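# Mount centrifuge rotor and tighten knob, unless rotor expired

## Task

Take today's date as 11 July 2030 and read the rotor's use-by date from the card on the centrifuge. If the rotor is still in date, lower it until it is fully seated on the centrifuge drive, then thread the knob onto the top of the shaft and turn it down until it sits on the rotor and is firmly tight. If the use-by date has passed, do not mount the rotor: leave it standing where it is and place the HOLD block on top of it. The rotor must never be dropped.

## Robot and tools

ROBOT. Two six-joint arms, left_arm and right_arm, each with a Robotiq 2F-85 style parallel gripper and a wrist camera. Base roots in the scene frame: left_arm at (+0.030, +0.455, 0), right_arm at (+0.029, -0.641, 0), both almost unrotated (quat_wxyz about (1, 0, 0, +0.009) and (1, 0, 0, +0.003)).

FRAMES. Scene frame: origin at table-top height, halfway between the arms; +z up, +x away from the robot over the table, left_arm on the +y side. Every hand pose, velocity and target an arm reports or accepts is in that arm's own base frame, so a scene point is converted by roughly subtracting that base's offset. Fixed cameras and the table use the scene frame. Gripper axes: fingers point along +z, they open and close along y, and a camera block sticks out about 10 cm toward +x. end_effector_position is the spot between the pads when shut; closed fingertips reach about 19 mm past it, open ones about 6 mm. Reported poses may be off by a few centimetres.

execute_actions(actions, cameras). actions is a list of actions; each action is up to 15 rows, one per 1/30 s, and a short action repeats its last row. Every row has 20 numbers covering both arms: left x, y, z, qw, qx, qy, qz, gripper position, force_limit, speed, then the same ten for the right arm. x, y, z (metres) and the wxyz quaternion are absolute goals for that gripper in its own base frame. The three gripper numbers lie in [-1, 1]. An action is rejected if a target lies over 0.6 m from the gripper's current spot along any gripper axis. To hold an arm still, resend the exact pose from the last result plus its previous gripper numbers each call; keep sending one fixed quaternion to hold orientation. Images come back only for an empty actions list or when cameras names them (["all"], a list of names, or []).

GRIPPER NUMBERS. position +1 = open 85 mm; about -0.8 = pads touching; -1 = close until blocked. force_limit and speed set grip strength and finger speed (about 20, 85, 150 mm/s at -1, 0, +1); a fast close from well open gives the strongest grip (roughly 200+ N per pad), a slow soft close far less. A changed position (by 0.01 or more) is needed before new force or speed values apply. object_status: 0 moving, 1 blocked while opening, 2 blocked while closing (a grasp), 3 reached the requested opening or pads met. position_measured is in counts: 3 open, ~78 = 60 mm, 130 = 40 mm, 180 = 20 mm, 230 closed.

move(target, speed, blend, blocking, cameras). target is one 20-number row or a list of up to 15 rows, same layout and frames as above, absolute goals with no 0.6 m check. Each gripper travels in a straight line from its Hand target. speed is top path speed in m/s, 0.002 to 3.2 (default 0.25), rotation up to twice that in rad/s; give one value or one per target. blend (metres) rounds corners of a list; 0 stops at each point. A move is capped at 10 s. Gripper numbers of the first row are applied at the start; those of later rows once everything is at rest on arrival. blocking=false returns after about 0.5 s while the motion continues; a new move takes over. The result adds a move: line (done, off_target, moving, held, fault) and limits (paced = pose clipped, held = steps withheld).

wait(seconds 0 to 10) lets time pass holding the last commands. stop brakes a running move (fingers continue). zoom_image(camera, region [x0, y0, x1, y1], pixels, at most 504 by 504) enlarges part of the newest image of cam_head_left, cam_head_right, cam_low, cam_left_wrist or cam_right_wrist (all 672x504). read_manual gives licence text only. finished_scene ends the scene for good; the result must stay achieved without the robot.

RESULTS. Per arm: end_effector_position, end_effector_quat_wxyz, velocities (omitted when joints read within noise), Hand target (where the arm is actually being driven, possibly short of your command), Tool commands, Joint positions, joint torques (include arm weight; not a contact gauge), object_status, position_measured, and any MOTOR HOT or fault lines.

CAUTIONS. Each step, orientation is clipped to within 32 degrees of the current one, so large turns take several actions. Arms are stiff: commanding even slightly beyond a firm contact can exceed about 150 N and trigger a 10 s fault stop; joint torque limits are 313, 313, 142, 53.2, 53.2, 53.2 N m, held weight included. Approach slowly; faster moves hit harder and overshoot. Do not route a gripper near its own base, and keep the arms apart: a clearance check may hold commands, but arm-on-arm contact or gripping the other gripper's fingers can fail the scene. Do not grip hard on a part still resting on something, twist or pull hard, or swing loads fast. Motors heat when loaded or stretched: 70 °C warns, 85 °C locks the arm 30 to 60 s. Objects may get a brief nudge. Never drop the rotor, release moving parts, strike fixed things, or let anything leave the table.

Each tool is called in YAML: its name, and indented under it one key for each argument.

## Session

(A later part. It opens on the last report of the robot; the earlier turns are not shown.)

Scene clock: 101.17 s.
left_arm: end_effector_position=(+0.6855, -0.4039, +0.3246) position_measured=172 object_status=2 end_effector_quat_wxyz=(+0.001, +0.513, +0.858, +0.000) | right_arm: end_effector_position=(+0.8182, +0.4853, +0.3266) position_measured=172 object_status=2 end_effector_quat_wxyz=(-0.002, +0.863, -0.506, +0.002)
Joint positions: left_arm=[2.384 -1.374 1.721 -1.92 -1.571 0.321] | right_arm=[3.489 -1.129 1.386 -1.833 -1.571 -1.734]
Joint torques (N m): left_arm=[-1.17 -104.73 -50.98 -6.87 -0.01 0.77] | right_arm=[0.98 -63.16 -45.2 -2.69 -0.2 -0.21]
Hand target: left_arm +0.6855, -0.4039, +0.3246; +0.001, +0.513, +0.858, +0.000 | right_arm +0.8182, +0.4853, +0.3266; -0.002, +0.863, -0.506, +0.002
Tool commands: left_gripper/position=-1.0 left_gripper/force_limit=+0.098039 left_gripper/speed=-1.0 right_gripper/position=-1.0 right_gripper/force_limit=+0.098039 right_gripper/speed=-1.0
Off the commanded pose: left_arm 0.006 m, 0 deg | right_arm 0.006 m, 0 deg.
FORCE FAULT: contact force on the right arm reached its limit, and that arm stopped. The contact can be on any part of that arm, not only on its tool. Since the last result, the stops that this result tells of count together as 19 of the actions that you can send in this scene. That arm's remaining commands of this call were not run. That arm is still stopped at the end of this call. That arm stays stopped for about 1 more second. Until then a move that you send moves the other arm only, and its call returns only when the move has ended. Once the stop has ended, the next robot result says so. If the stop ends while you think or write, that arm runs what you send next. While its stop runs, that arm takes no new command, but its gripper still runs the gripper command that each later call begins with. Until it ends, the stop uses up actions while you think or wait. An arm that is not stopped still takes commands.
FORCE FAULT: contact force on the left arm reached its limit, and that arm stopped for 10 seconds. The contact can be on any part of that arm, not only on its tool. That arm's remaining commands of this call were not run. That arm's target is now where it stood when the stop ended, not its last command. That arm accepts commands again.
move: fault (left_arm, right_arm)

wait:
  seconds: 1.5
  cameras: ["all"]

zoom_image:
  camera: "cam_head_left"
  region: [230, 170, 290, 230]

zoom_image:
  camera: "cam_head_right"
  region: [230, 170, 290, 230]

zoom_image:
  camera: "cam_left_wrist"
  region: [250, 150, 500, 420]

zoom_image:
  camera: "cam_right_wrist"
  region: [250, 150, 500, 420]

Scene clock: 102.97 s.
left_arm: end_effector_position=(+0.6855, -0.4039, +0.3247) position_measured=172 object_status=2 end_effector_quat_wxyz=(+0.001, +0.513, +0.858, +0.000) | right_arm: end_effector_position=(+0.8182, +0.4853, +0.3267) position_measured=172 object_status=2 end_effector_quat_wxyz=(-0.002, +0.863, -0.506, +0.002)
Joint positions: left_arm=[2.384 -1.374 1.721 -1.92 -1.571 0.321] | right_arm=[3.489 -1.129 1.386 -1.833 -1.571 -1.734]
Joint torques (N m): left_arm=[-0.95 -93.68 -51.33 -13.18 -0.13 0.73] | right_arm=[-2.72 -55.59 -46.23 -4.44 0.19 -0.11]
Hand target: left_arm +0.6855, -0.4039, +0.3246; +0.001, +0.513, +0.858, +0.000 | right_arm +0.8182, +0.4853, +0.3266; -0.002, +0.863, -0.506, +0.002
Tool commands: left_gripper/position=-1.0 left_gripper/force_limit=+0.098039 left_gripper/speed=-1.0 right_gripper/position=-1.0 right_gripper/force_limit=+0.098039 right_gripper/speed=-1.0
Off the commanded pose: left_arm 0.006 m, 0 deg | right_arm 0.006 m, 0 deg.
FORCE FAULT, CONTINUED: the right arm's stop, for the force fault that an earlier result reported, is over. The rest of the stop counts as 1 of the actions that you can send in this scene. That arm's target is now where it stood when the stop ended, not its last command. That arm accepts commands again.
wait: 1.50 s; at rest from the start
camera_calibration:
cam_left_wrist: T_world_to_cam=[[0.879264, 0.475977, -0.01846, -0.392491], [0.452736, -0.823029, 0.343006, -0.73752], [0.14807, -0.309951, -0.939152, 0.203774], [0, 0, 0, 1]] pos_world=[0.648833, -0.357023, 0.437103]
cam_right_wrist: T_world_to_cam=[[-0.878633, -0.477483, -0.00379436, 0.961758], [-0.451717, 0.828593, 0.330734, -0.119011], [-0.154776, 0.292307, -0.943717, 0.41936], [0, 0, 0, 1]] pos_world=[0.85618, 0.435252, 0.438767]

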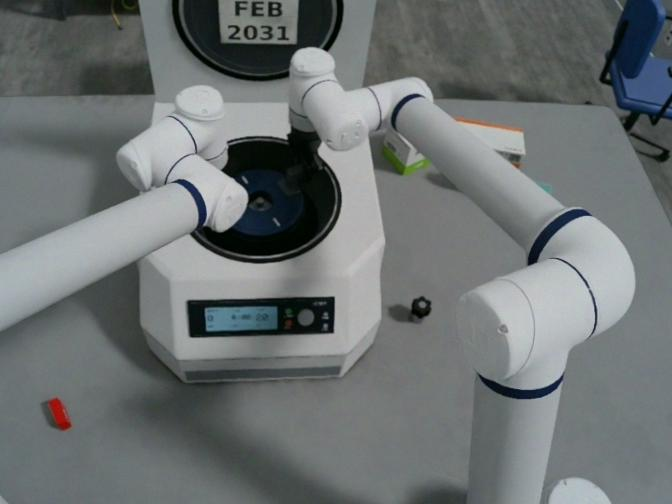

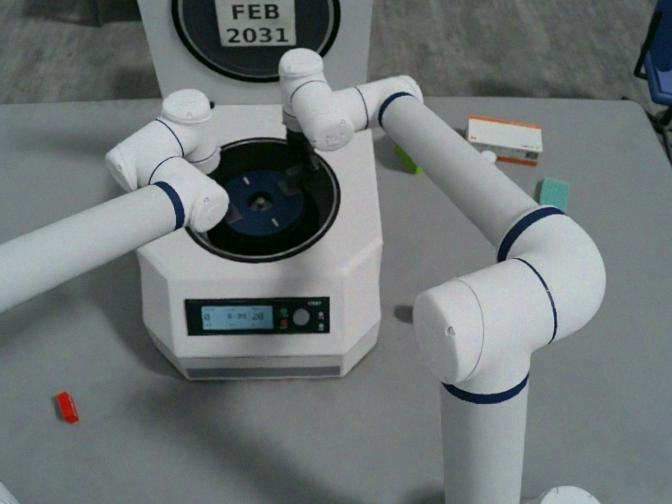

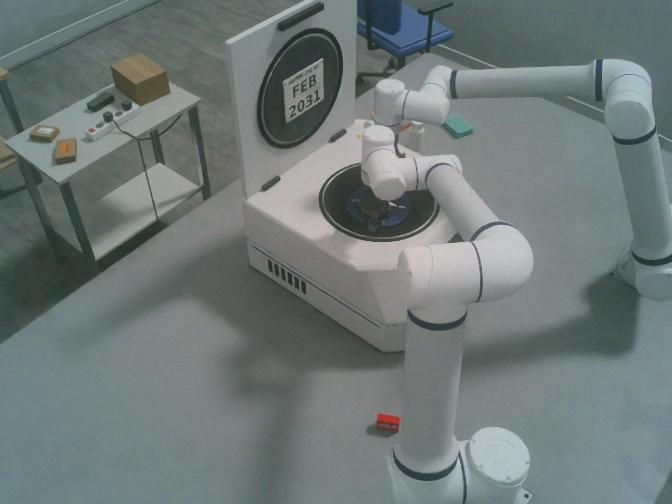

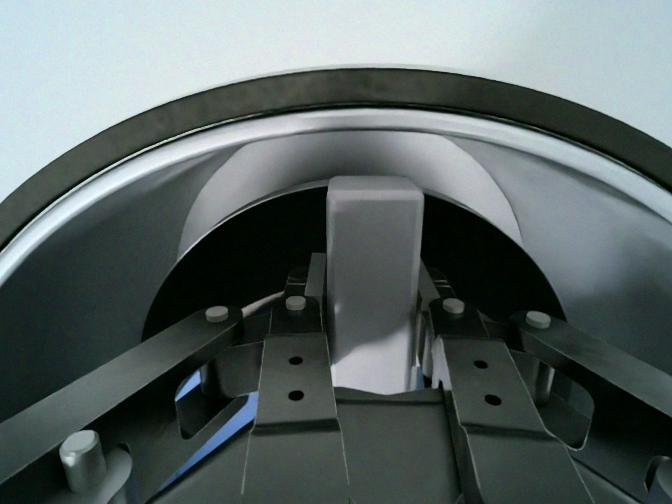

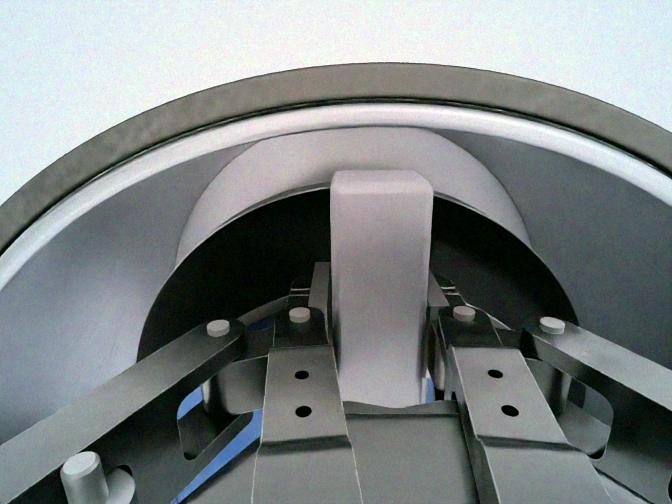

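Scaled by 8.400.

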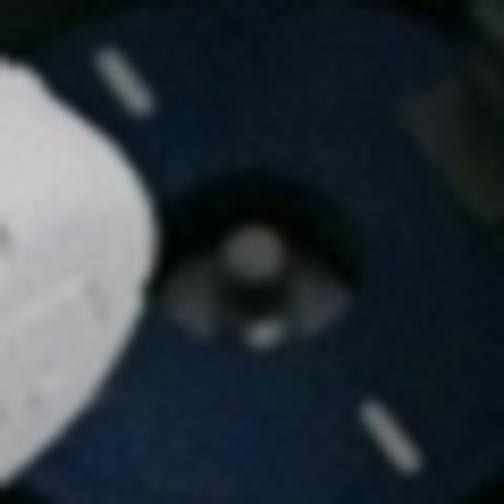

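Scaled by 8.400.

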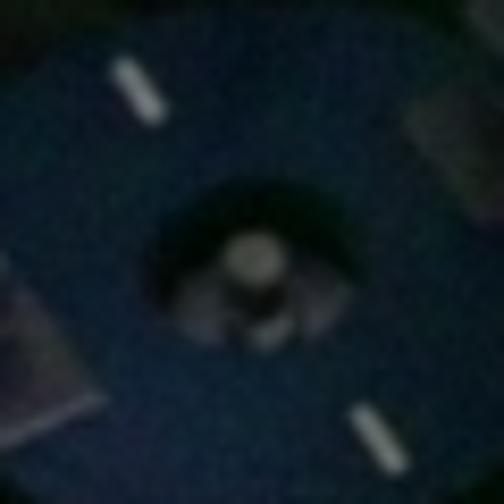

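Scaled by 1.867.

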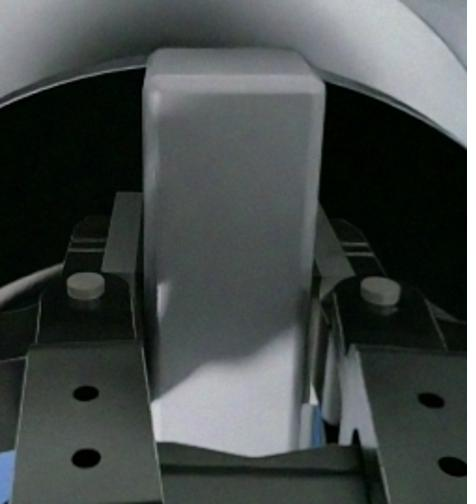

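Scaled by 1.867.

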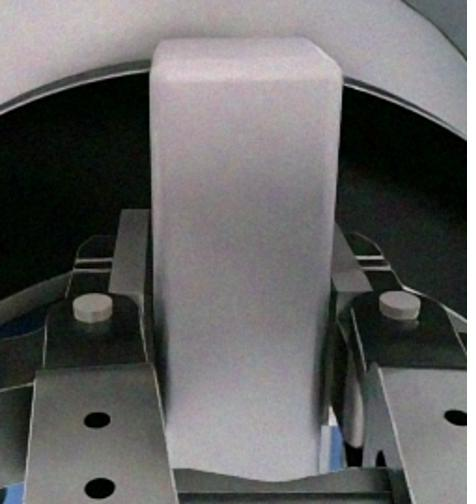

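move:
  target:
    - [0.685523, -0.403870, 0.3260, 0, 0.513391, 0.858154, 0, -1, 0.1, -1, 0.817265, 0.484867, 0.3275, 0, -0.862690, 0.505732, 0, -1, 0.1, -1]
  speed: 0.01

Scene clock: 107.13 s.
left_arm: end_effector_position=(+0.6855, -0.4039, +0.3257) position_measured=172 object_status=2 end_effector_quat_wxyz=(+0.000, +0.513, +0.858, +0.000) | right_arm: end_effector_position=(+0.8173, +0.4849, +0.3273) position_measured=172 object_status=2 end_effector_quat_wxyz=(+0.000, +0.863, -0.506, +0.000)
Joint positions: left_arm=[2.384 -1.374 1.718 -1.915 -1.571 0.321] | right_arm=[3.489 -1.129 1.384 -1.826 -1.571 -1.734]
Joint torques (N m): left_arm=[-0.29 -166.85 -83.79 -4.84 1.18 0.42] | right_arm=[-14.67 -64.98 -61.74 -1.16 1.56 0.14]
Hand target: left_arm +0.6855, -0.4039, +0.3260; +0.000, +0.513, +0.858, +0.000 | right_arm +0.8173, +0.4849, +0.3275; +0.000, +0.863, -0.506, +0.000
Off the commanded pose: left_arm 0.000 m, 0 deg | right_arm 0.000 m, 0 deg.
move: done

I'll check the current state and images before continuing the seating test.

execute_actions:
  actions: []
  cameras: ["all"]

Scene clock: 108.67 s.
left_arm: end_effector_position=(+0.6855, -0.4039, +0.3260) position_measured=172 object_status=2 end_effector_quat_wxyz=(+0.000, +0.513, +0.858, +0.000) | right_arm: end_effector_position=(+0.8173, +0.4849, +0.3275) position_measured=172 object_status=2 end_effector_quat_wxyz=(+0.000, +0.863, -0.506, +0.000)
Joint positions: left_arm=[2.384 -1.374 1.718 -1.915 -1.571 0.321] | right_arm=[3.489 -1.129 1.384 -1.825 -1.571 -1.734]
Joint velocities: within noise
Joint torques (N m): left_arm=[0.3 -181.33 -85.09 -4.6 1.46 0.37] | right_arm=[-15.42 -93.65 -65.63 -3.38 1.72 0.21]
Hand target: left_arm +0.6855, -0.4039, +0.3260; +0.000, +0.513, +0.858, +0.000 | right_arm +0.8173, +0.4849, +0.3275; +0.000, +0.863, -0.506, +0.000
Tool commands: left_gripper/position=-1.0 left_gripper/force_limit=+0.1 left_gripper/speed=-1.0 right_gripper/position=-1.0 right_gripper/force_limit=+0.1 right_gripper/speed=-1.0
Off the commanded pose: left_arm 0.000 m, 0 deg | right_arm 0.000 m, 0 deg.
camera_calibration:
cam_left_wrist: T_world_to_cam=[[0.879259, 0.475968, -0.018902, -0.392397], [0.453169, -0.823597, 0.341066, -0.737833], [0.146769, -0.308451, -0.939849, 0.206808], [0, 0, 0, 1]] pos_world=[0.649028, -0.357118, 0.438601]
cam_right_wrist: T_world_to_cam=[[-0.878667, -0.477433, 0.0012182, 0.959104], [-0.450085, 0.829182, 0.331484, -0.121274], [-0.159271, 0.290716, -0.94346, 0.424535], [0, 0, 0, 1]] pos_world=[0.855766, 0.435047, 0.439564]

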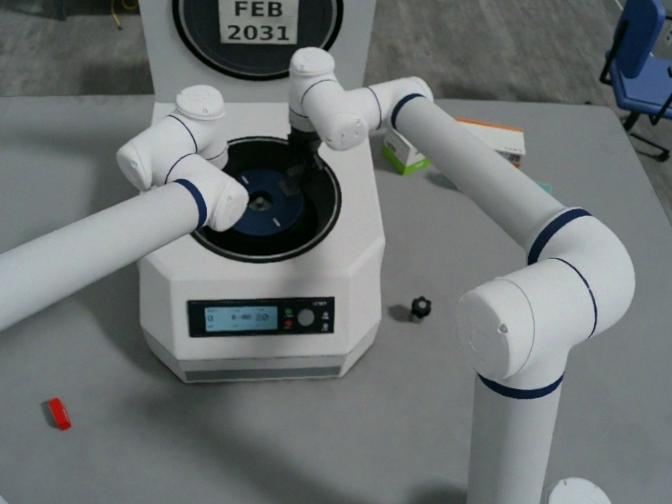

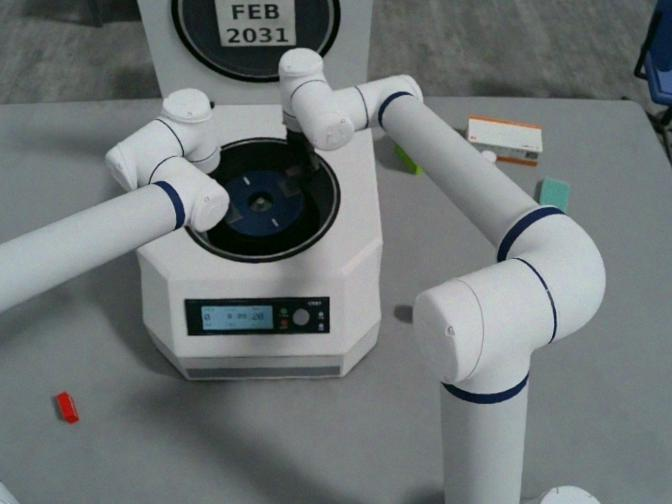

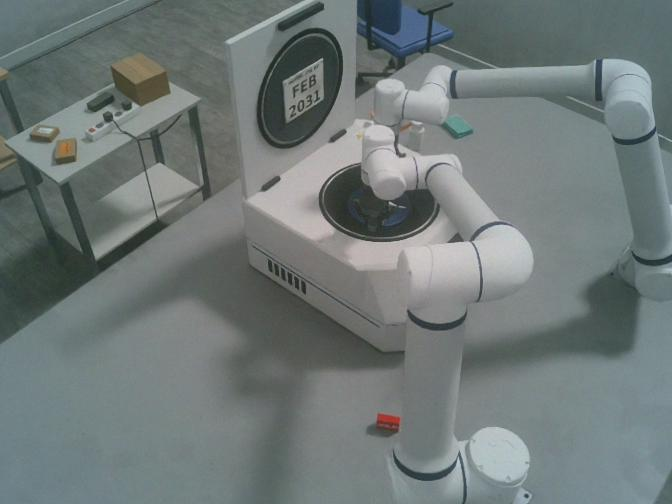

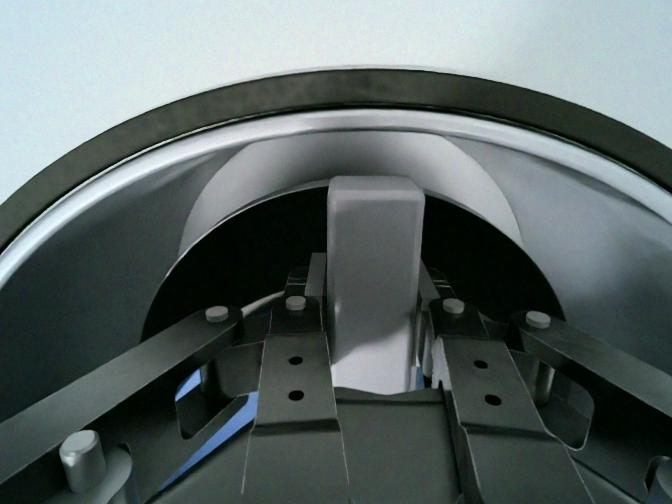

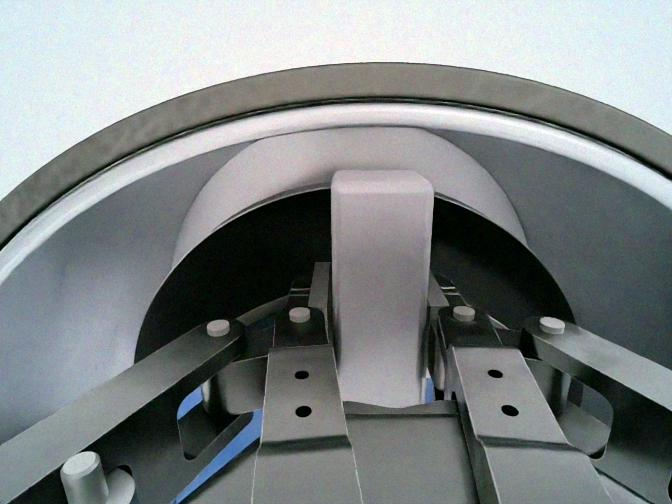

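zoom_image:
  camera: "cam_head_left"
  region: [200, 140, 340, 260]

zoom_image:
  camera: "cam_head_right"
  region: [190, 140, 330, 260]

zoom_image:
  camera: "cam_low"
  region: [310, 150, 450, 250]

Scaled by 3.600.

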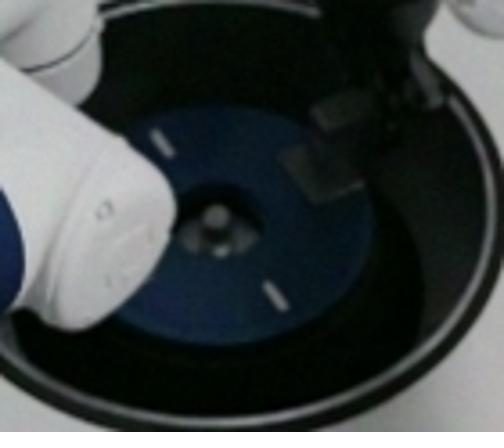

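Scaled by 3.600.

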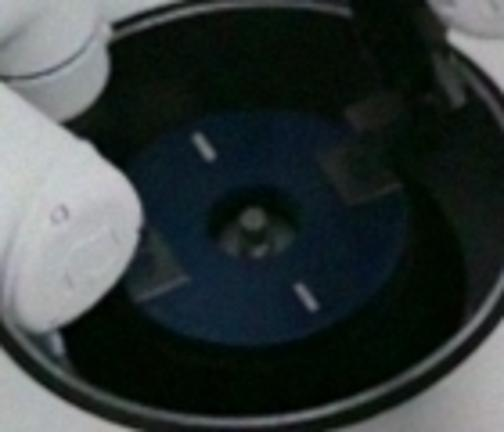

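Scaled by 3.600.

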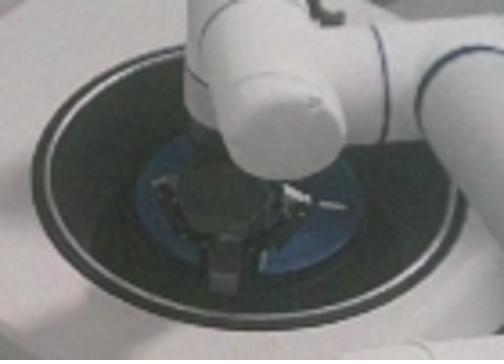

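move:
  target: [0.685523, -0.403870, 0.3247, 0, 0.513391, 0.858154, 0, -1, 0.1, -1, 0.817265, 0.484867, 0.3262, 0, -0.862690, 0.505732, 0, -1, 0.1, -1]
  speed: 0.003
  cameras: []

Scene clock: 110.47 s.
left_arm: end_effector_position=(+0.6855, -0.4039, +0.3250) position_measured=172 object_status=2 end_effector_quat_wxyz=(+0.000, +0.513, +0.858, +0.000) | right_arm: end_effector_position=(+0.8173, +0.4849, +0.3265) position_measured=172 object_status=2 end_effector_quat_wxyz=(+0.000, +0.863, -0.506, +0.000)
Joint positions: left_arm=[2.384 -1.374 1.72 -1.917 -1.571 0.321] | right_arm=[3.489 -1.129 1.385 -1.827 -1.571 -1.734]
Joint torques (N m): left_arm=[0.58 -58.28 -43 -15.7 1.21 0.25] | right_arm=[-18.98 -44.18 -31.94 -4.49 0.75 0.49]
Hand target: left_arm +0.6855, -0.4039, +0.3247; +0.000, +0.513, +0.858, +0.000 | right_arm +0.8173, +0.4849, +0.3262; +0.000, +0.863, -0.506, +0.000
Off the commanded pose: left_arm 0.000 m, 0 deg | right_arm 0.000 m, 0 deg.
move: done
No camera images: "cameras" was empty.

move:
  target: [0.685523, -0.403870, 0.3258, 0, 0.513391, 0.858154, 0, -1, 0.1, -1, 0.817265, 0.484867, 0.3273, 0, -0.862690, 0.505732, 0, -1, 0.1, -1]
  speed: 0.003
  cameras: ["cam_left_wrist", "cam_right_wrist"]

Scene clock: 112.83 s.
left_arm: end_effector_position=(+0.6855, -0.4039, +0.3255) position_measured=172 object_status=2 end_effector_quat_wxyz=(+0.000, +0.513, +0.858, +0.000) | right_arm: end_effector_position=(+0.8172, +0.4849, +0.3270) position_measured=172 object_status=2 end_effector_quat_wxyz=(+0.000, +0.863, -0.506, +0.000)
Joint positions: left_arm=[2.384 -1.374 1.719 -1.915 -1.571 0.321] | right_arm=[3.489 -1.129 1.384 -1.826 -1.571 -1.734]
Joint torques (N m): left_arm=[2.31 -151.7 -75.99 -5.38 1.1 0.05] | right_arm=[-17.18 -77.16 -55.41 -1.59 -0.81 -0.07]
Hand target: left_arm +0.6855, -0.4039, +0.3258; +0.000, +0.513, +0.858, +0.000 | right_arm +0.8173, +0.4849, +0.3273; +0.000, +0.863, -0.506, +0.000
Off the commanded pose: left_arm 0.000 m, 0 deg | right_arm 0.000 m, 0 deg.
move: done
camera_calibration:
cam_left_wrist: T_world_to_cam=[[0.879251, 0.475981, -0.0189918, -0.392356], [0.453251, -0.823665, 0.340793, -0.737619], [0.146568, -0.30825, -0.939947, 0.206583], [0, 0, 0, 1]] pos_world=[0.649028, -0.357118, 0.438101]
cam_right_wrist: T_world_to_cam=[[-0.87868, -0.477409, 0.00155711, 0.958955], [-0.449955, 0.829232, 0.331535, -0.121263], [-0.159569, 0.290612, -0.943442, 0.424355], [0, 0, 0, 1]] pos_world=[0.855765, 0.435047, 0.439064]
Images, in order (width x height): cam_left_wrist 672x504, cam_right_wrist 672x504.

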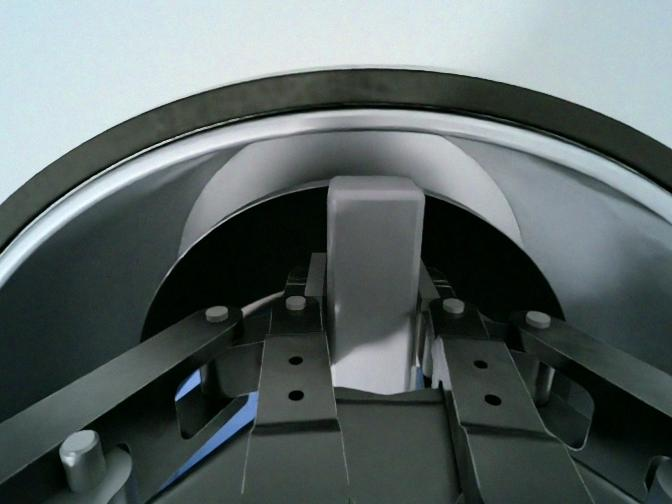

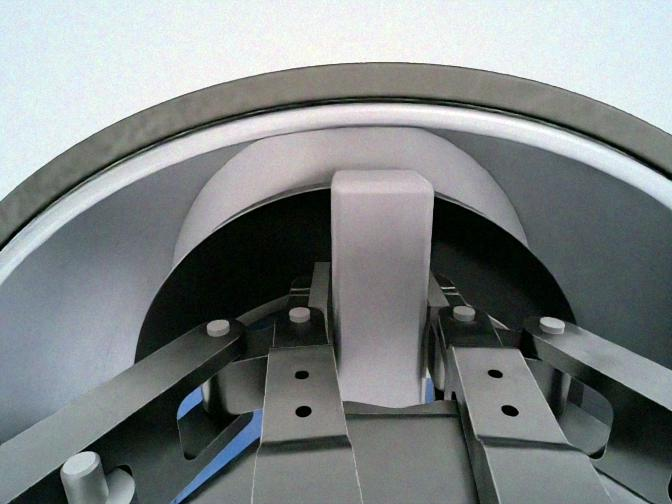

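move:
  target: [0.684586, -0.404373, 0.3258, 0, 0.509642, 0.860386, 0, -1, 0.1, -1, 0.818172, 0.485425, 0.3273, 0, -0.864889, 0.501964, 0, -1, 0.1, -1]
  speed: 0.005
  cameras: []

Scene clock: 114.10 s.
left_arm: end_effector_position=(+0.6846, -0.4044, +0.3258) position_measured=172 object_status=2 end_effector_quat_wxyz=(+0.000, +0.510, +0.860, +0.000) | right_arm: end_effector_position=(+0.8182, +0.4854, +0.3273) position_measured=172 object_status=2 end_effector_quat_wxyz=(+0.000, +0.865, -0.502, +0.000)
Joint positions: left_arm=[2.383 -1.375 1.72 -1.915 -1.571 0.311] | right_arm=[3.489 -1.127 1.381 -1.825 -1.571 -1.742]
Joint torques (N m): left_arm=[-11.8 -174.15 -62.06 -11.78 0.71 -1.44] | right_arm=[2.05 -66.21 -62.88 -2.63 -2.3 -3.84]
Hand target: left_arm +0.6846, -0.4044, +0.3258; +0.000, +0.510, +0.860, +0.000 | right_arm +0.8182, +0.4854, +0.3273; +0.000, +0.865, -0.502, +0.000
Off the commanded pose: left_arm 0.000 m, 0 deg | right_arm 0.000 m, 0 deg.
move: done
No camera images: "cameras" was empty.

move:
  target: [0.683654, -0.404884, 0.3258, 0, 0.505883, 0.862602, 0, -1, 0.1, -1, 0.819076, 0.485990, 0.3273, 0, -0.867070, 0.498185, 0, -1, 0.1, -1]
  speed: 0.005
  cameras: []

Scene clock: 115.47 s.
left_arm: end_effector_position=(+0.6837, -0.4049, +0.3258) position_measured=172 object_status=2 end_effector_quat_wxyz=(+0.000, +0.506, +0.863, +0.000) | right_arm: end_effector_position=(+0.8191, +0.4860, +0.3273) position_measured=172 object_status=2 end_effector_quat_wxyz=(+0.000, +0.867, -0.498, +0.000)
Joint positions: left_arm=[2.382 -1.376 1.721 -1.915 -1.571 0.301] | right_arm=[3.49 -1.125 1.379 -1.824 -1.571 -1.75]
Joint torques (N m): left_arm=[-13.17 -175.04 -62.17 -11.92 0.45 -1.79] | right_arm=[3.7 -66.4 -63.04 -2.37 -2.76 -3.8]
Hand target: left_arm +0.6837, -0.4049, +0.3258; +0.000, +0.506, +0.863, +0.000 | right_arm +0.8191, +0.4860, +0.3273; +0.000, +0.867, -0.498, +0.000
Off the commanded pose: left_arm 0.000 m, 0 deg | right_arm 0.000 m, 0 deg.
move: done
No camera images: "cameras" was empty.

move:
  target: [0.682726, -0.405403, 0.3258, 0, 0.502115, 0.864801, 0, -1, 0.1, -1, 0.819973, 0.486563, 0.3273, 0, -0.869236, 0.494397, 0, -1, 0.1, -1]
  speed: 0.005
  cameras: []

Scene clock: 117.00 s.
left_arm: end_effector_position=(+0.6827, -0.4054, +0.3258) position_measured=172 object_status=2 end_effector_quat_wxyz=(+0.000, +0.502, +0.865, +0.000) | right_arm: end_effector_position=(+0.8200, +0.4866, +0.3273) position_measured=172 object_status=2 end_effector_quat_wxyz=(+0.000, +0.869, -0.494, +0.000)
Joint positions: left_arm=[2.38 -1.377 1.722 -1.916 -1.571 0.291] | right_arm=[3.49 -1.124 1.376 -1.823 -1.571 -1.759]
Joint torques (N m): left_arm=[-11 -176.36 -62.02 -11.9 0.31 -1.65] | right_arm=[4.32 -66.15 -62.87 -2.2 -2.76 -3.08]
Hand target: left_arm +0.6827, -0.4054, +0.3258; +0.000, +0.502, +0.865, +0.000 | right_arm +0.8200, +0.4866, +0.3273; +0.000, +0.869, -0.494, +0.000
Off the commanded pose: left_arm 0.000 m, 0 deg | right_arm 0.000 m, 0 deg.
move: done
No camera images: "cameras" was empty.

move:
  target: [0.681802, -0.405931, 0.3258, 0, 0.498336, 0.866983, 0, -1, 0.1, -1, 0.820867, 0.487144, 0.3273, 0, -0.871384, 0.490600, 0, -1, 0.1, -1]
  speed: 0.005
  cameras: ["cam_head_left", "cam_head_right"]

Scene clock: 118.47 s.
left_arm: end_effector_position=(+0.6818, -0.4059, +0.3258) position_measured=172 object_status=2 end_effector_quat_wxyz=(+0.000, +0.498, +0.867, +0.000) | right_arm: end_effector_position=(+0.8209, +0.4871, +0.3273) position_measured=172 object_status=2 end_effector_quat_wxyz=(+0.000, +0.871, -0.491, +0.000)
Joint positions: left_arm=[2.379 -1.378 1.723 -1.916 -1.571 0.281] | right_arm=[3.49 -1.122 1.374 -1.822 -1.571 -1.767]
Joint torques (N m): left_arm=[-11.67 -174.88 -61.92 -11.62 -0.12 -1.61] | right_arm=[6.1 -63.97 -62.68 -2.28 -2.57 -4]
Hand target: left_arm +0.6818, -0.4059, +0.3258; +0.000, +0.498, +0.867, +0.000 | right_arm +0.8209, +0.4871, +0.3273; +0.000, +0.871, -0.491, +0.000
Off the commanded pose: left_arm 0.000 m, 0 deg | right_arm 0.000 m, 0 deg.
move: done
Images, in order (width x height): cam_head_left 672x504, cam_head_right 672x504.

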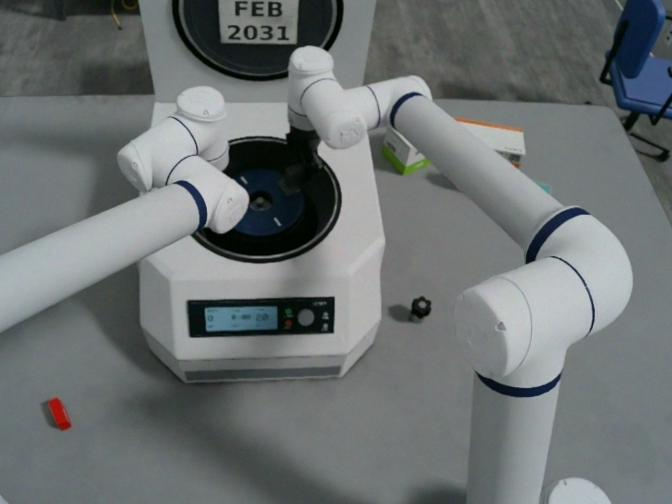

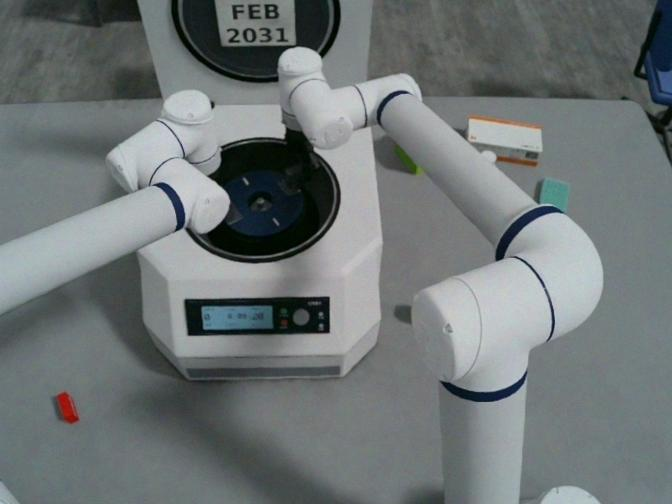

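move:
  target: [0.681802, -0.405931, 0.3247, 0, 0.498336, 0.866983, 0, -1, 0.1, -1, 0.820867, 0.487144, 0.3262, 0, -0.871384, 0.490600, 0, -1, 0.1, -1]
  speed: 0.003
  cameras: []

Scene clock: 119.30 s.
left_arm: end_effector_position=(+0.6818, -0.4059, +0.3250) position_measured=172 object_status=2 end_effector_quat_wxyz=(+0.000, +0.498, +0.867, +0.000) | right_arm: end_effector_position=(+0.8209, +0.4872, +0.3264) position_measured=172 object_status=2 end_effector_quat_wxyz=(+0.000, +0.871, -0.491, +0.000)
Joint positions: left_arm=[2.379 -1.377 1.724 -1.918 -1.571 0.281] | right_arm=[3.49 -1.122 1.375 -1.824 -1.571 -1.767]
Joint torques (N m): left_arm=[-10.36 -62.09 -44.25 -15.67 -0.1 -1.36] | right_arm=[5.06 -42.01 -29.45 -3.62 -3.16 -3.57]
Hand target: left_arm +0.6818, -0.4059, +0.3247; +0.000, +0.498, +0.867, +0.000 | right_arm +0.8209, +0.4871, +0.3262; +0.000, +0.871, -0.491, +0.000
Off the commanded pose: left_arm 0.000 m, 0 deg | right_arm 0.000 m, 0 deg.
move: done
No camera images: "cameras" was empty.

wait:
  seconds: 1.0
  cameras: ["cam_left_wrist", "cam_right_wrist"]

Scene clock: 120.53 s.
left_arm: end_effector_position=(+0.6818, -0.4059, +0.3247) position_measured=172 object_status=2 end_effector_quat_wxyz=(+0.000, +0.498, +0.867, +0.000) | right_arm: end_effector_position=(+0.8209, +0.4871, +0.3262) position_measured=172 object_status=2 end_effector_quat_wxyz=(+0.000, +0.871, -0.491, +0.000)
Joint positions: left_arm=[2.379 -1.377 1.724 -1.918 -1.571 0.281] | right_arm=[3.49 -1.122 1.375 -1.824 -1.571 -1.767]
Joint torques (N m): left_arm=[-10.63 -39.14 -38.26 -16.86 -0.13 -1.08] | right_arm=[5.5 -36.89 -25.74 -2.69 -2.62 -3.42]
Hand target: left_arm +0.6818, -0.4059, +0.3247; +0.000, +0.498, +0.867, +0.000 | right_arm +0.8209, +0.4871, +0.3262; +0.000, +0.871, -0.491, +0.000
Tool commands: left_gripper/position=-1.0 left_gripper/force_limit=+0.1 left_gripper/speed=-1.0 right_gripper/position=-1.0 right_gripper/force_limit=+0.1 right_gripper/speed=-1.0
Off the commanded pose: left_arm 0.000 m, 0 deg | right_arm 0.000 m, 0 deg.
wait: 1.00 s; at rest from the start
camera_calibration:
cam_left_wrist: T_world_to_cam=[[0.862103, 0.506382, -0.0188495, -0.364174], [0.481635, -0.807277, 0.341074, -0.750153], [0.157497, -0.30312, -0.939847, 0.20036], [0, 0, 0, 1]] pos_world=[0.643699, -0.360437, 0.437301]
cam_right_wrist: T_world_to_cam=[[-0.861497, -0.507761, 0.00126201, 0.963994], [-0.478682, 0.812985, 0.331541, -0.0897894], [-0.169369, 0.285017, -0.94344, 0.434274], [0, 0, 0, 1]] pos_world=[0.86105, 0.4387, 0.438264]
Images, in order (width x height): cam_left_wrist 672x504, cam_right_wrist 672x504.

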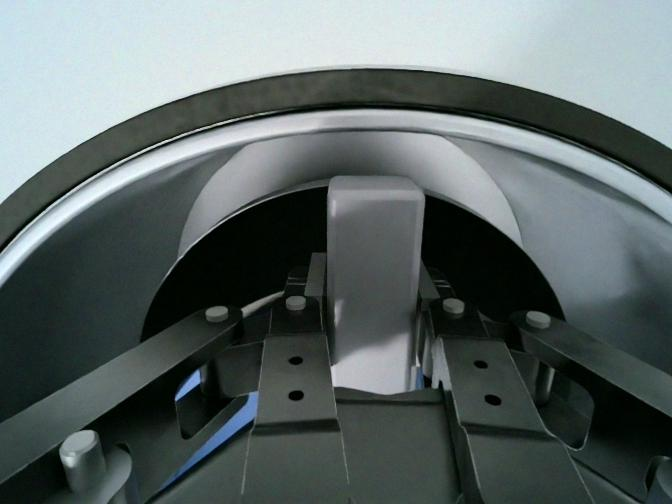

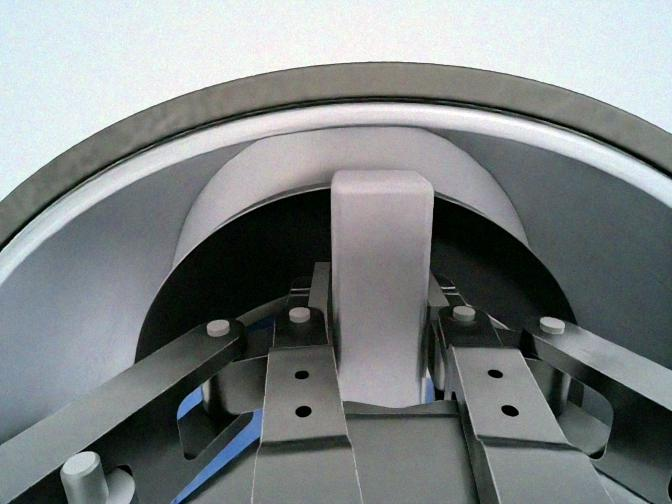

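move:
  target: [0.683654, -0.404884, 0.3248, 0, 0.505883, 0.862602, 0, -1, 0.1, -1, 0.819076, 0.485990, 0.3263, 0, -0.867070, 0.498185, 0, -1, 0.1, -1]
  speed: 0.005
  cameras: []

Scene clock: 122.77 s.
left_arm: end_effector_position=(+0.6836, -0.4049, +0.3248) position_measured=172 object_status=2 end_effector_quat_wxyz=(+0.000, +0.506, +0.863, +0.000) | right_arm: end_effector_position=(+0.8191, +0.4860, +0.3263) position_measured=172 object_status=2 end_effector_quat_wxyz=(+0.000, +0.867, -0.498, +0.000)
Joint positions: left_arm=[2.382 -1.375 1.722 -1.917 -1.571 0.301] | right_arm=[3.49 -1.125 1.38 -1.826 -1.571 -1.751]
Joint torques (N m): left_arm=[5.71 -45.57 -59.98 -8.74 0.08 3.4] | right_arm=[-17.93 -54.89 -25.07 -3.13 1.8 2.93]
Hand target: left_arm +0.6837, -0.4049, +0.3248; +0.000, +0.506, +0.863, +0.000 | right_arm +0.8191, +0.4860, +0.3263; +0.000, +0.867, -0.498, +0.000
Off the commanded pose: left_arm 0.000 m, 0 deg | right_arm 0.000 m, 0 deg.
move: done
No camera images: "cameras" was empty.

move:
  target: [0.685523, -0.403870, 0.3248, 0, 0.513391, 0.858154, 0, -1, 0.1, -1, 0.817265, 0.484867, 0.3263, 0, -0.862690, 0.505732, 0, -1, 0.1, -1]
  speed: 0.005
  cameras: []

Scene clock: 124.83 s.
left_arm: end_effector_position=(+0.6855, -0.4039, +0.3248) position_measured=172 object_status=2 end_effector_quat_wxyz=(+0.000, +0.513, +0.858, +0.000) | right_arm: end_effector_position=(+0.8173, +0.4849, +0.3263) position_measured=172 object_status=2 end_effector_quat_wxyz=(+0.000, +0.863, -0.506, +0.000)
Joint positions: left_arm=[2.384 -1.374 1.72 -1.917 -1.571 0.321] | right_arm=[3.489 -1.128 1.385 -1.827 -1.571 -1.734]
Joint torques (N m): left_arm=[5.06 -46.11 -58.85 -8.38 -0.1 3.75] | right_arm=[-23.42 -56.88 -26.18 -3.37 1.33 2.66]
Hand target: left_arm +0.6855, -0.4039, +0.3248; +0.000, +0.513, +0.858, +0.000 | right_arm +0.8173, +0.4849, +0.3263; +0.000, +0.863, -0.506, +0.000
Off the commanded pose: left_arm 0.000 m, 0 deg | right_arm 0.000 m, 0 deg.
move: done
No camera images: "cameras" was empty.

move:
  target: [0.686464, -0.403375, 0.3248, 0, 0.517131, 0.855906, 0, -1, 0.1, -1, 0.816352, 0.484317, 0.3263, 0, -0.860475, 0.509492, 0, -1, 0.1, -1]
  speed: 0.005
  cameras: []

Scene clock: 126.53 s.
left_arm: end_effector_position=(+0.6864, -0.4034, +0.3248) position_measured=172 object_status=2 end_effector_quat_wxyz=(+0.000, +0.517, +0.856, +0.000) | right_arm: end_effector_position=(+0.8164, +0.4843, +0.3263) position_measured=172 object_status=2 end_effector_quat_wxyz=(+0.000, +0.861, -0.509, +0.000)
Joint positions: left_arm=[2.385 -1.373 1.719 -1.917 -1.571 0.331] | right_arm=[3.489 -1.13 1.388 -1.828 -1.571 -1.725]
Joint torques (N m): left_arm=[6.02 -47.18 -59.13 -8.07 -0.15 3.75] | right_arm=[-23.18 -55.9 -26.63 -3.27 0.54 3.56]
Hand target: left_arm +0.6865, -0.4034, +0.3248; +0.000, +0.517, +0.856, +0.000 | right_arm +0.8164, +0.4843, +0.3263; +0.000, +0.860, -0.509, +0.000
Off the commanded pose: left_arm 0.000 m, 0 deg | right_arm 0.000 m, 0 deg.
move: done
No camera images: "cameras" was empty.

move:
  target: [0.687411, -0.402889, 0.3248, 0, 0.520861, 0.853641, 0, -1, 0.1, -1, 0.815435, 0.483776, 0.3263, 0, -0.858244, 0.513242, 0, -1, 0.1, -1]
  speed: 0.005
  cameras: []

Scene clock: 127.70 s.
left_arm: end_effector_position=(+0.6874, -0.4029, +0.3248) position_measured=172 object_status=2 end_effector_quat_wxyz=(+0.000, +0.521, +0.854, +0.000) | right_arm: end_effector_position=(+0.8154, +0.4838, +0.3263) position_measured=172 object_status=2 end_effector_quat_wxyz=(+0.000, +0.858, -0.513, +0.000)
Joint positions: left_arm=[2.387 -1.372 1.717 -1.916 -1.571 0.341] | right_arm=[3.489 -1.132 1.39 -1.829 -1.571 -1.717]
Joint torques (N m): left_arm=[5.87 -47.08 -57.76 -7.7 0.15 3.62] | right_arm=[-24.19 -55.98 -26.11 -3.68 0.73 2.8]
Hand target: left_arm +0.6874, -0.4029, +0.3248; +0.000, +0.521, +0.854, +0.000 | right_arm +0.8154, +0.4838, +0.3263; +0.000, +0.858, -0.513, +0.000
Off the commanded pose: left_arm 0.000 m, 0 deg | right_arm 0.000 m, 0 deg.
move: done
No camera images: "cameras" was empty.

move:
  target: [0.689315, -0.401940, 0.3252, 0, 0.528290, 0.849064, 0, -1, 0.1, -1, 0.813586, 0.482717, 0.3267, 0, -0.853732, 0.520712, 0, -1, 0.1, -1]
  speed: 0.005
  cameras: []

Scene clock: 129.97 s.
left_arm: end_effector_position=(+0.6893, -0.4020, +0.3252) position_measured=172 object_status=2 end_effector_quat_wxyz=(+0.000, +0.528, +0.849, +0.000) | right_arm: end_effector_position=(+0.8136, +0.4827, +0.3267) position_measured=172 object_status=2 end_effector_quat_wxyz=(+0.000, +0.854, -0.521, +0.000)
Joint positions: left_arm=[2.389 -1.37 1.715 -1.915 -1.571 0.361] | right_arm=[3.488 -1.136 1.395 -1.83 -1.571 -1.7]
Joint torques (N m): left_arm=[9.7 -78.09 -66.26 -5.87 0.3 3.75] | right_arm=[-26.29 -66.3 -34.87 -3.91 -1.04 2.82]
Hand target: left_arm +0.6893, -0.4019, +0.3252; +0.000, +0.528, +0.849, +0.000 | right_arm +0.8136, +0.4827, +0.3267; +0.000, +0.854, -0.521, +0.000
Off the commanded pose: left_arm 0.000 m, 0 deg | right_arm 0.000 m, 0 deg.
move: done
No camera images: "cameras" was empty.

move:
  target: [0.691235, -0.401026, 0.3256, 0, 0.535679, 0.844421, 0, -1, 0.1, -1, 0.811719, 0.481691, 0.3271, 0, -0.849156, 0.528142, 0, -1, 0.1, -1]
  speed: 0.005
  cameras: []

Scene clock: 132.40 s.
left_arm: end_effector_position=(+0.6912, -0.4010, +0.3256) position_measured=172 object_status=2 end_effector_quat_wxyz=(+0.000, +0.536, +0.844, +0.000) | right_arm: end_effector_position=(+0.8117, +0.4817, +0.3271) position_measured=172 object_status=2 end_effector_quat_wxyz=(+0.000, +0.849, -0.528, +0.000)
Joint positions: left_arm=[2.392 -1.369 1.712 -1.914 -1.571 0.381] | right_arm=[3.488 -1.139 1.399 -1.831 -1.571 -1.683]
Joint torques (N m): left_arm=[15.04 -109.73 -75.28 -4.56 0.25 3.53] | right_arm=[-24.15 -81.35 -44.96 -4.76 -1.27 1.79]
Hand target: left_arm +0.6912, -0.4010, +0.3256; +0.000, +0.536, +0.844, +0.000 | right_arm +0.8117, +0.4817, +0.3271; +0.000, +0.849, -0.528, +0.000
Off the commanded pose: left_arm 0.000 m, 0 deg | right_arm 0.000 m, 0 deg.
move: done
No camera images: "cameras" was empty.

wait:
  seconds: 0.1
  cameras: ["cam_head_left", "cam_head_right", "cam_left_wrist", "cam_right_wrist"]

zoom_image:
  camera: "cam_head_left"
  region: [220, 160, 310, 240]

zoom_image:
  camera: "cam_head_right"
  region: [215, 160, 305, 240]

Scene clock: 132.63 s.
left_arm: end_effector_position=(+0.6912, -0.4010, +0.3256) position_measured=172 object_status=2 end_effector_quat_wxyz=(+0.000, +0.536, +0.844, +0.000) | right_arm: end_effector_position=(+0.8117, +0.4817, +0.3271) position_measured=172 object_status=2 end_effector_quat_wxyz=(+0.000, +0.849, -0.528, +0.000)
Joint positions: left_arm=[2.392 -1.369 1.712 -1.914 -1.571 0.381] | right_arm=[3.488 -1.139 1.399 -1.831 -1.571 -1.682]
Joint torques (N m): left_arm=[15.3 -110.99 -75.64 -4.49 0.32 3.87] | right_arm=[-25.76 -80.4 -44.34 -5.07 -1.46 2.81]
Hand target: left_arm +0.6912, -0.4010, +0.3256; +0.000, +0.536, +0.844, +0.000 | right_arm +0.8117, +0.4817, +0.3271; +0.000, +0.849, -0.528, +0.000
Tool commands: left_gripper/position=-1.0 left_gripper/force_limit=+0.1 left_gripper/speed=-1.0 right_gripper/position=-1.0 right_gripper/force_limit=+0.1 right_gripper/speed=-1.0
Off the commanded pose: left_arm 0.000 m, 0 deg | right_arm 0.000 m, 0 deg.
wait: 0.10 s; at rest by 0.03 s
camera_calibration:
cam_left_wrist: T_world_to_cam=[[0.902951, 0.429328, -0.0189183, -0.433861], [0.40947, -0.846155, 0.341111, -0.716761], [0.130441, -0.315753, -0.939833, 0.21484], [0, 0, 0, 1]] pos_world=[0.657223, -0.352386, 0.438201]
cam_right_wrist: T_world_to_cam=[[-0.902458, -0.430776, 0.00126799, 0.949487], [-0.406037, 0.851608, 0.331509, -0.16754], [-0.143886, 0.298658, -0.943451, 0.407893], [0, 0, 0, 1]] pos_world=[0.847535, 0.429874, 0.439164]
Images, in order (width x height): cam_head_left 672x504, cam_head_right 672x504, cam_left_wrist 672x504, cam_right_wrist 672x504.

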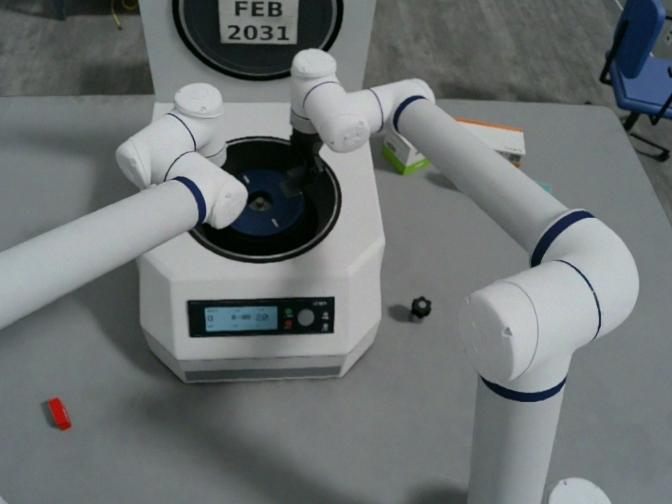

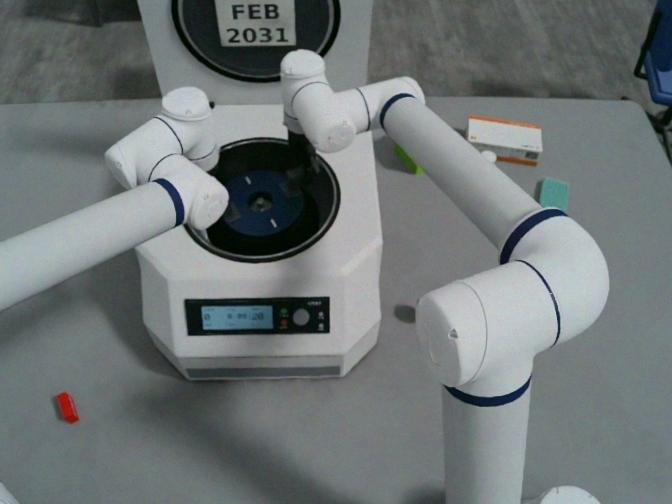

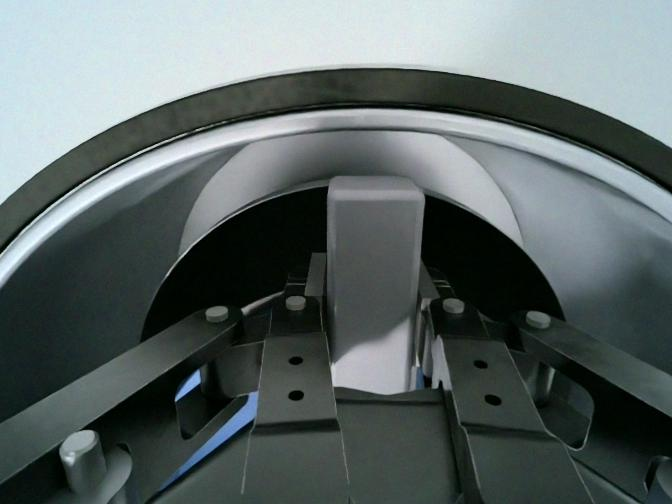

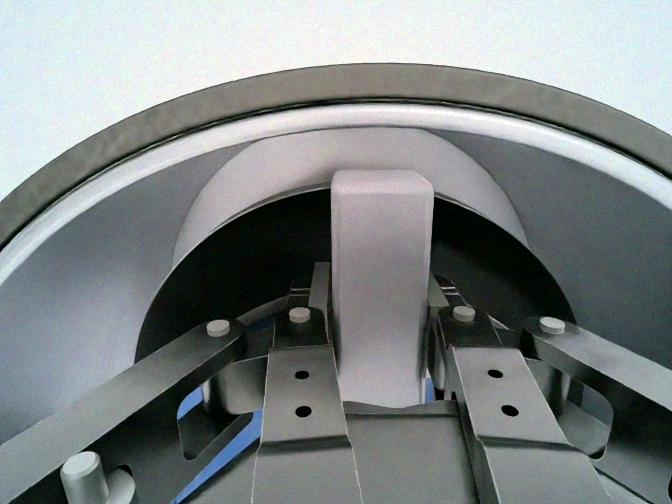

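Scaled by 5.600.

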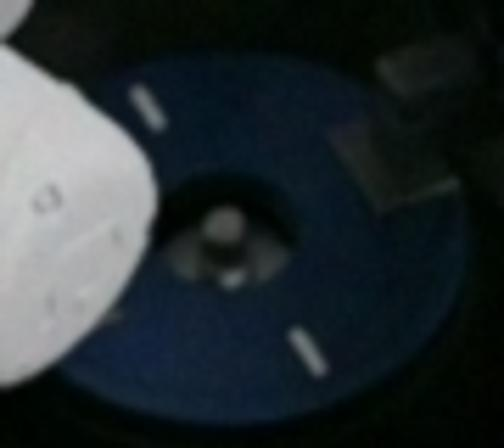

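Scaled by 5.600.

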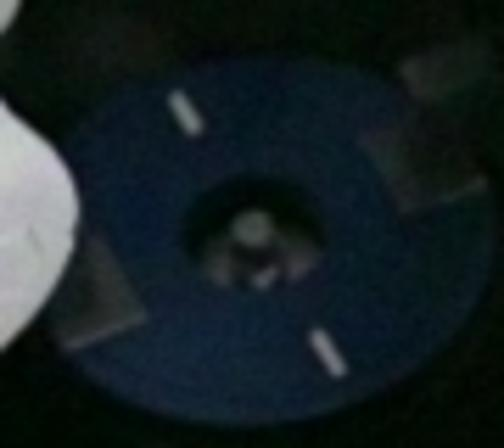

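zoom_image:
  camera: "cam_head_left"
  region: [236, 176, 286, 226]

zoom_image:
  camera: "cam_head_right"
  region: [236, 176, 286, 226]

Scaled by 10.080.

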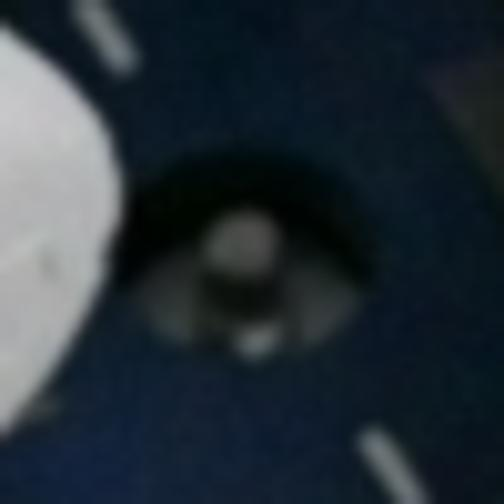

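Scaled by 10.080.

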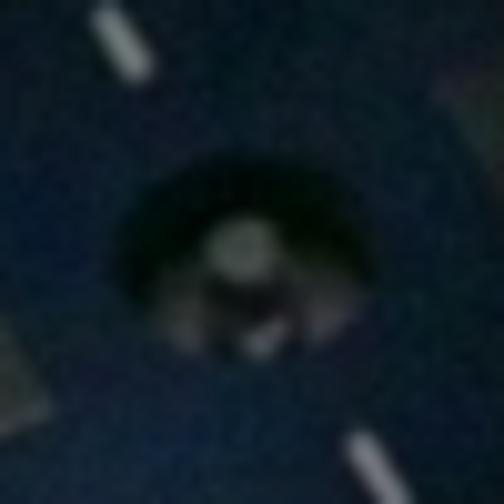

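move:
  target: [0.693171, -0.400144, 0.3256, 0, 0.543028, 0.839715, 0, -1, 0.1, -1, 0.809835, 0.480696, 0.3271, 0, -0.844515, 0.535532, 0, -1, 0.1, -1]
  speed: 0.006
  cameras: []

Scene clock: 136.57 s.
left_arm: end_effector_position=(+0.6932, -0.4002, +0.3256) position_measured=172 object_status=2 end_effector_quat_wxyz=(+0.000, +0.543, +0.840, +0.000) | right_arm: end_effector_position=(+0.8099, +0.4807, +0.3271) position_measured=172 object_status=2 end_effector_quat_wxyz=(+0.000, +0.845, -0.535, +0.000)
Joint positions: left_arm=[2.394 -1.367 1.71 -1.914 -1.571 0.401] | right_arm=[3.488 -1.143 1.404 -1.832 -1.571 -1.665]
Joint torques (N m): left_arm=[15.4 -110.97 -74.26 -4.18 0.18 3.75] | right_arm=[-25.91 -80.08 -46.93 -5.11 -2.75 2.19]
Hand target: left_arm +0.6932, -0.4001, +0.3256; +0.000, +0.543, +0.840, +0.000 | right_arm +0.8098, +0.4807, +0.3271; +0.000, +0.845, -0.536, +0.000
Off the commanded pose: left_arm 0.000 m, 0 deg | right_arm 0.000 m, 0 deg.
move: done
No camera images: "cameras" was empty.


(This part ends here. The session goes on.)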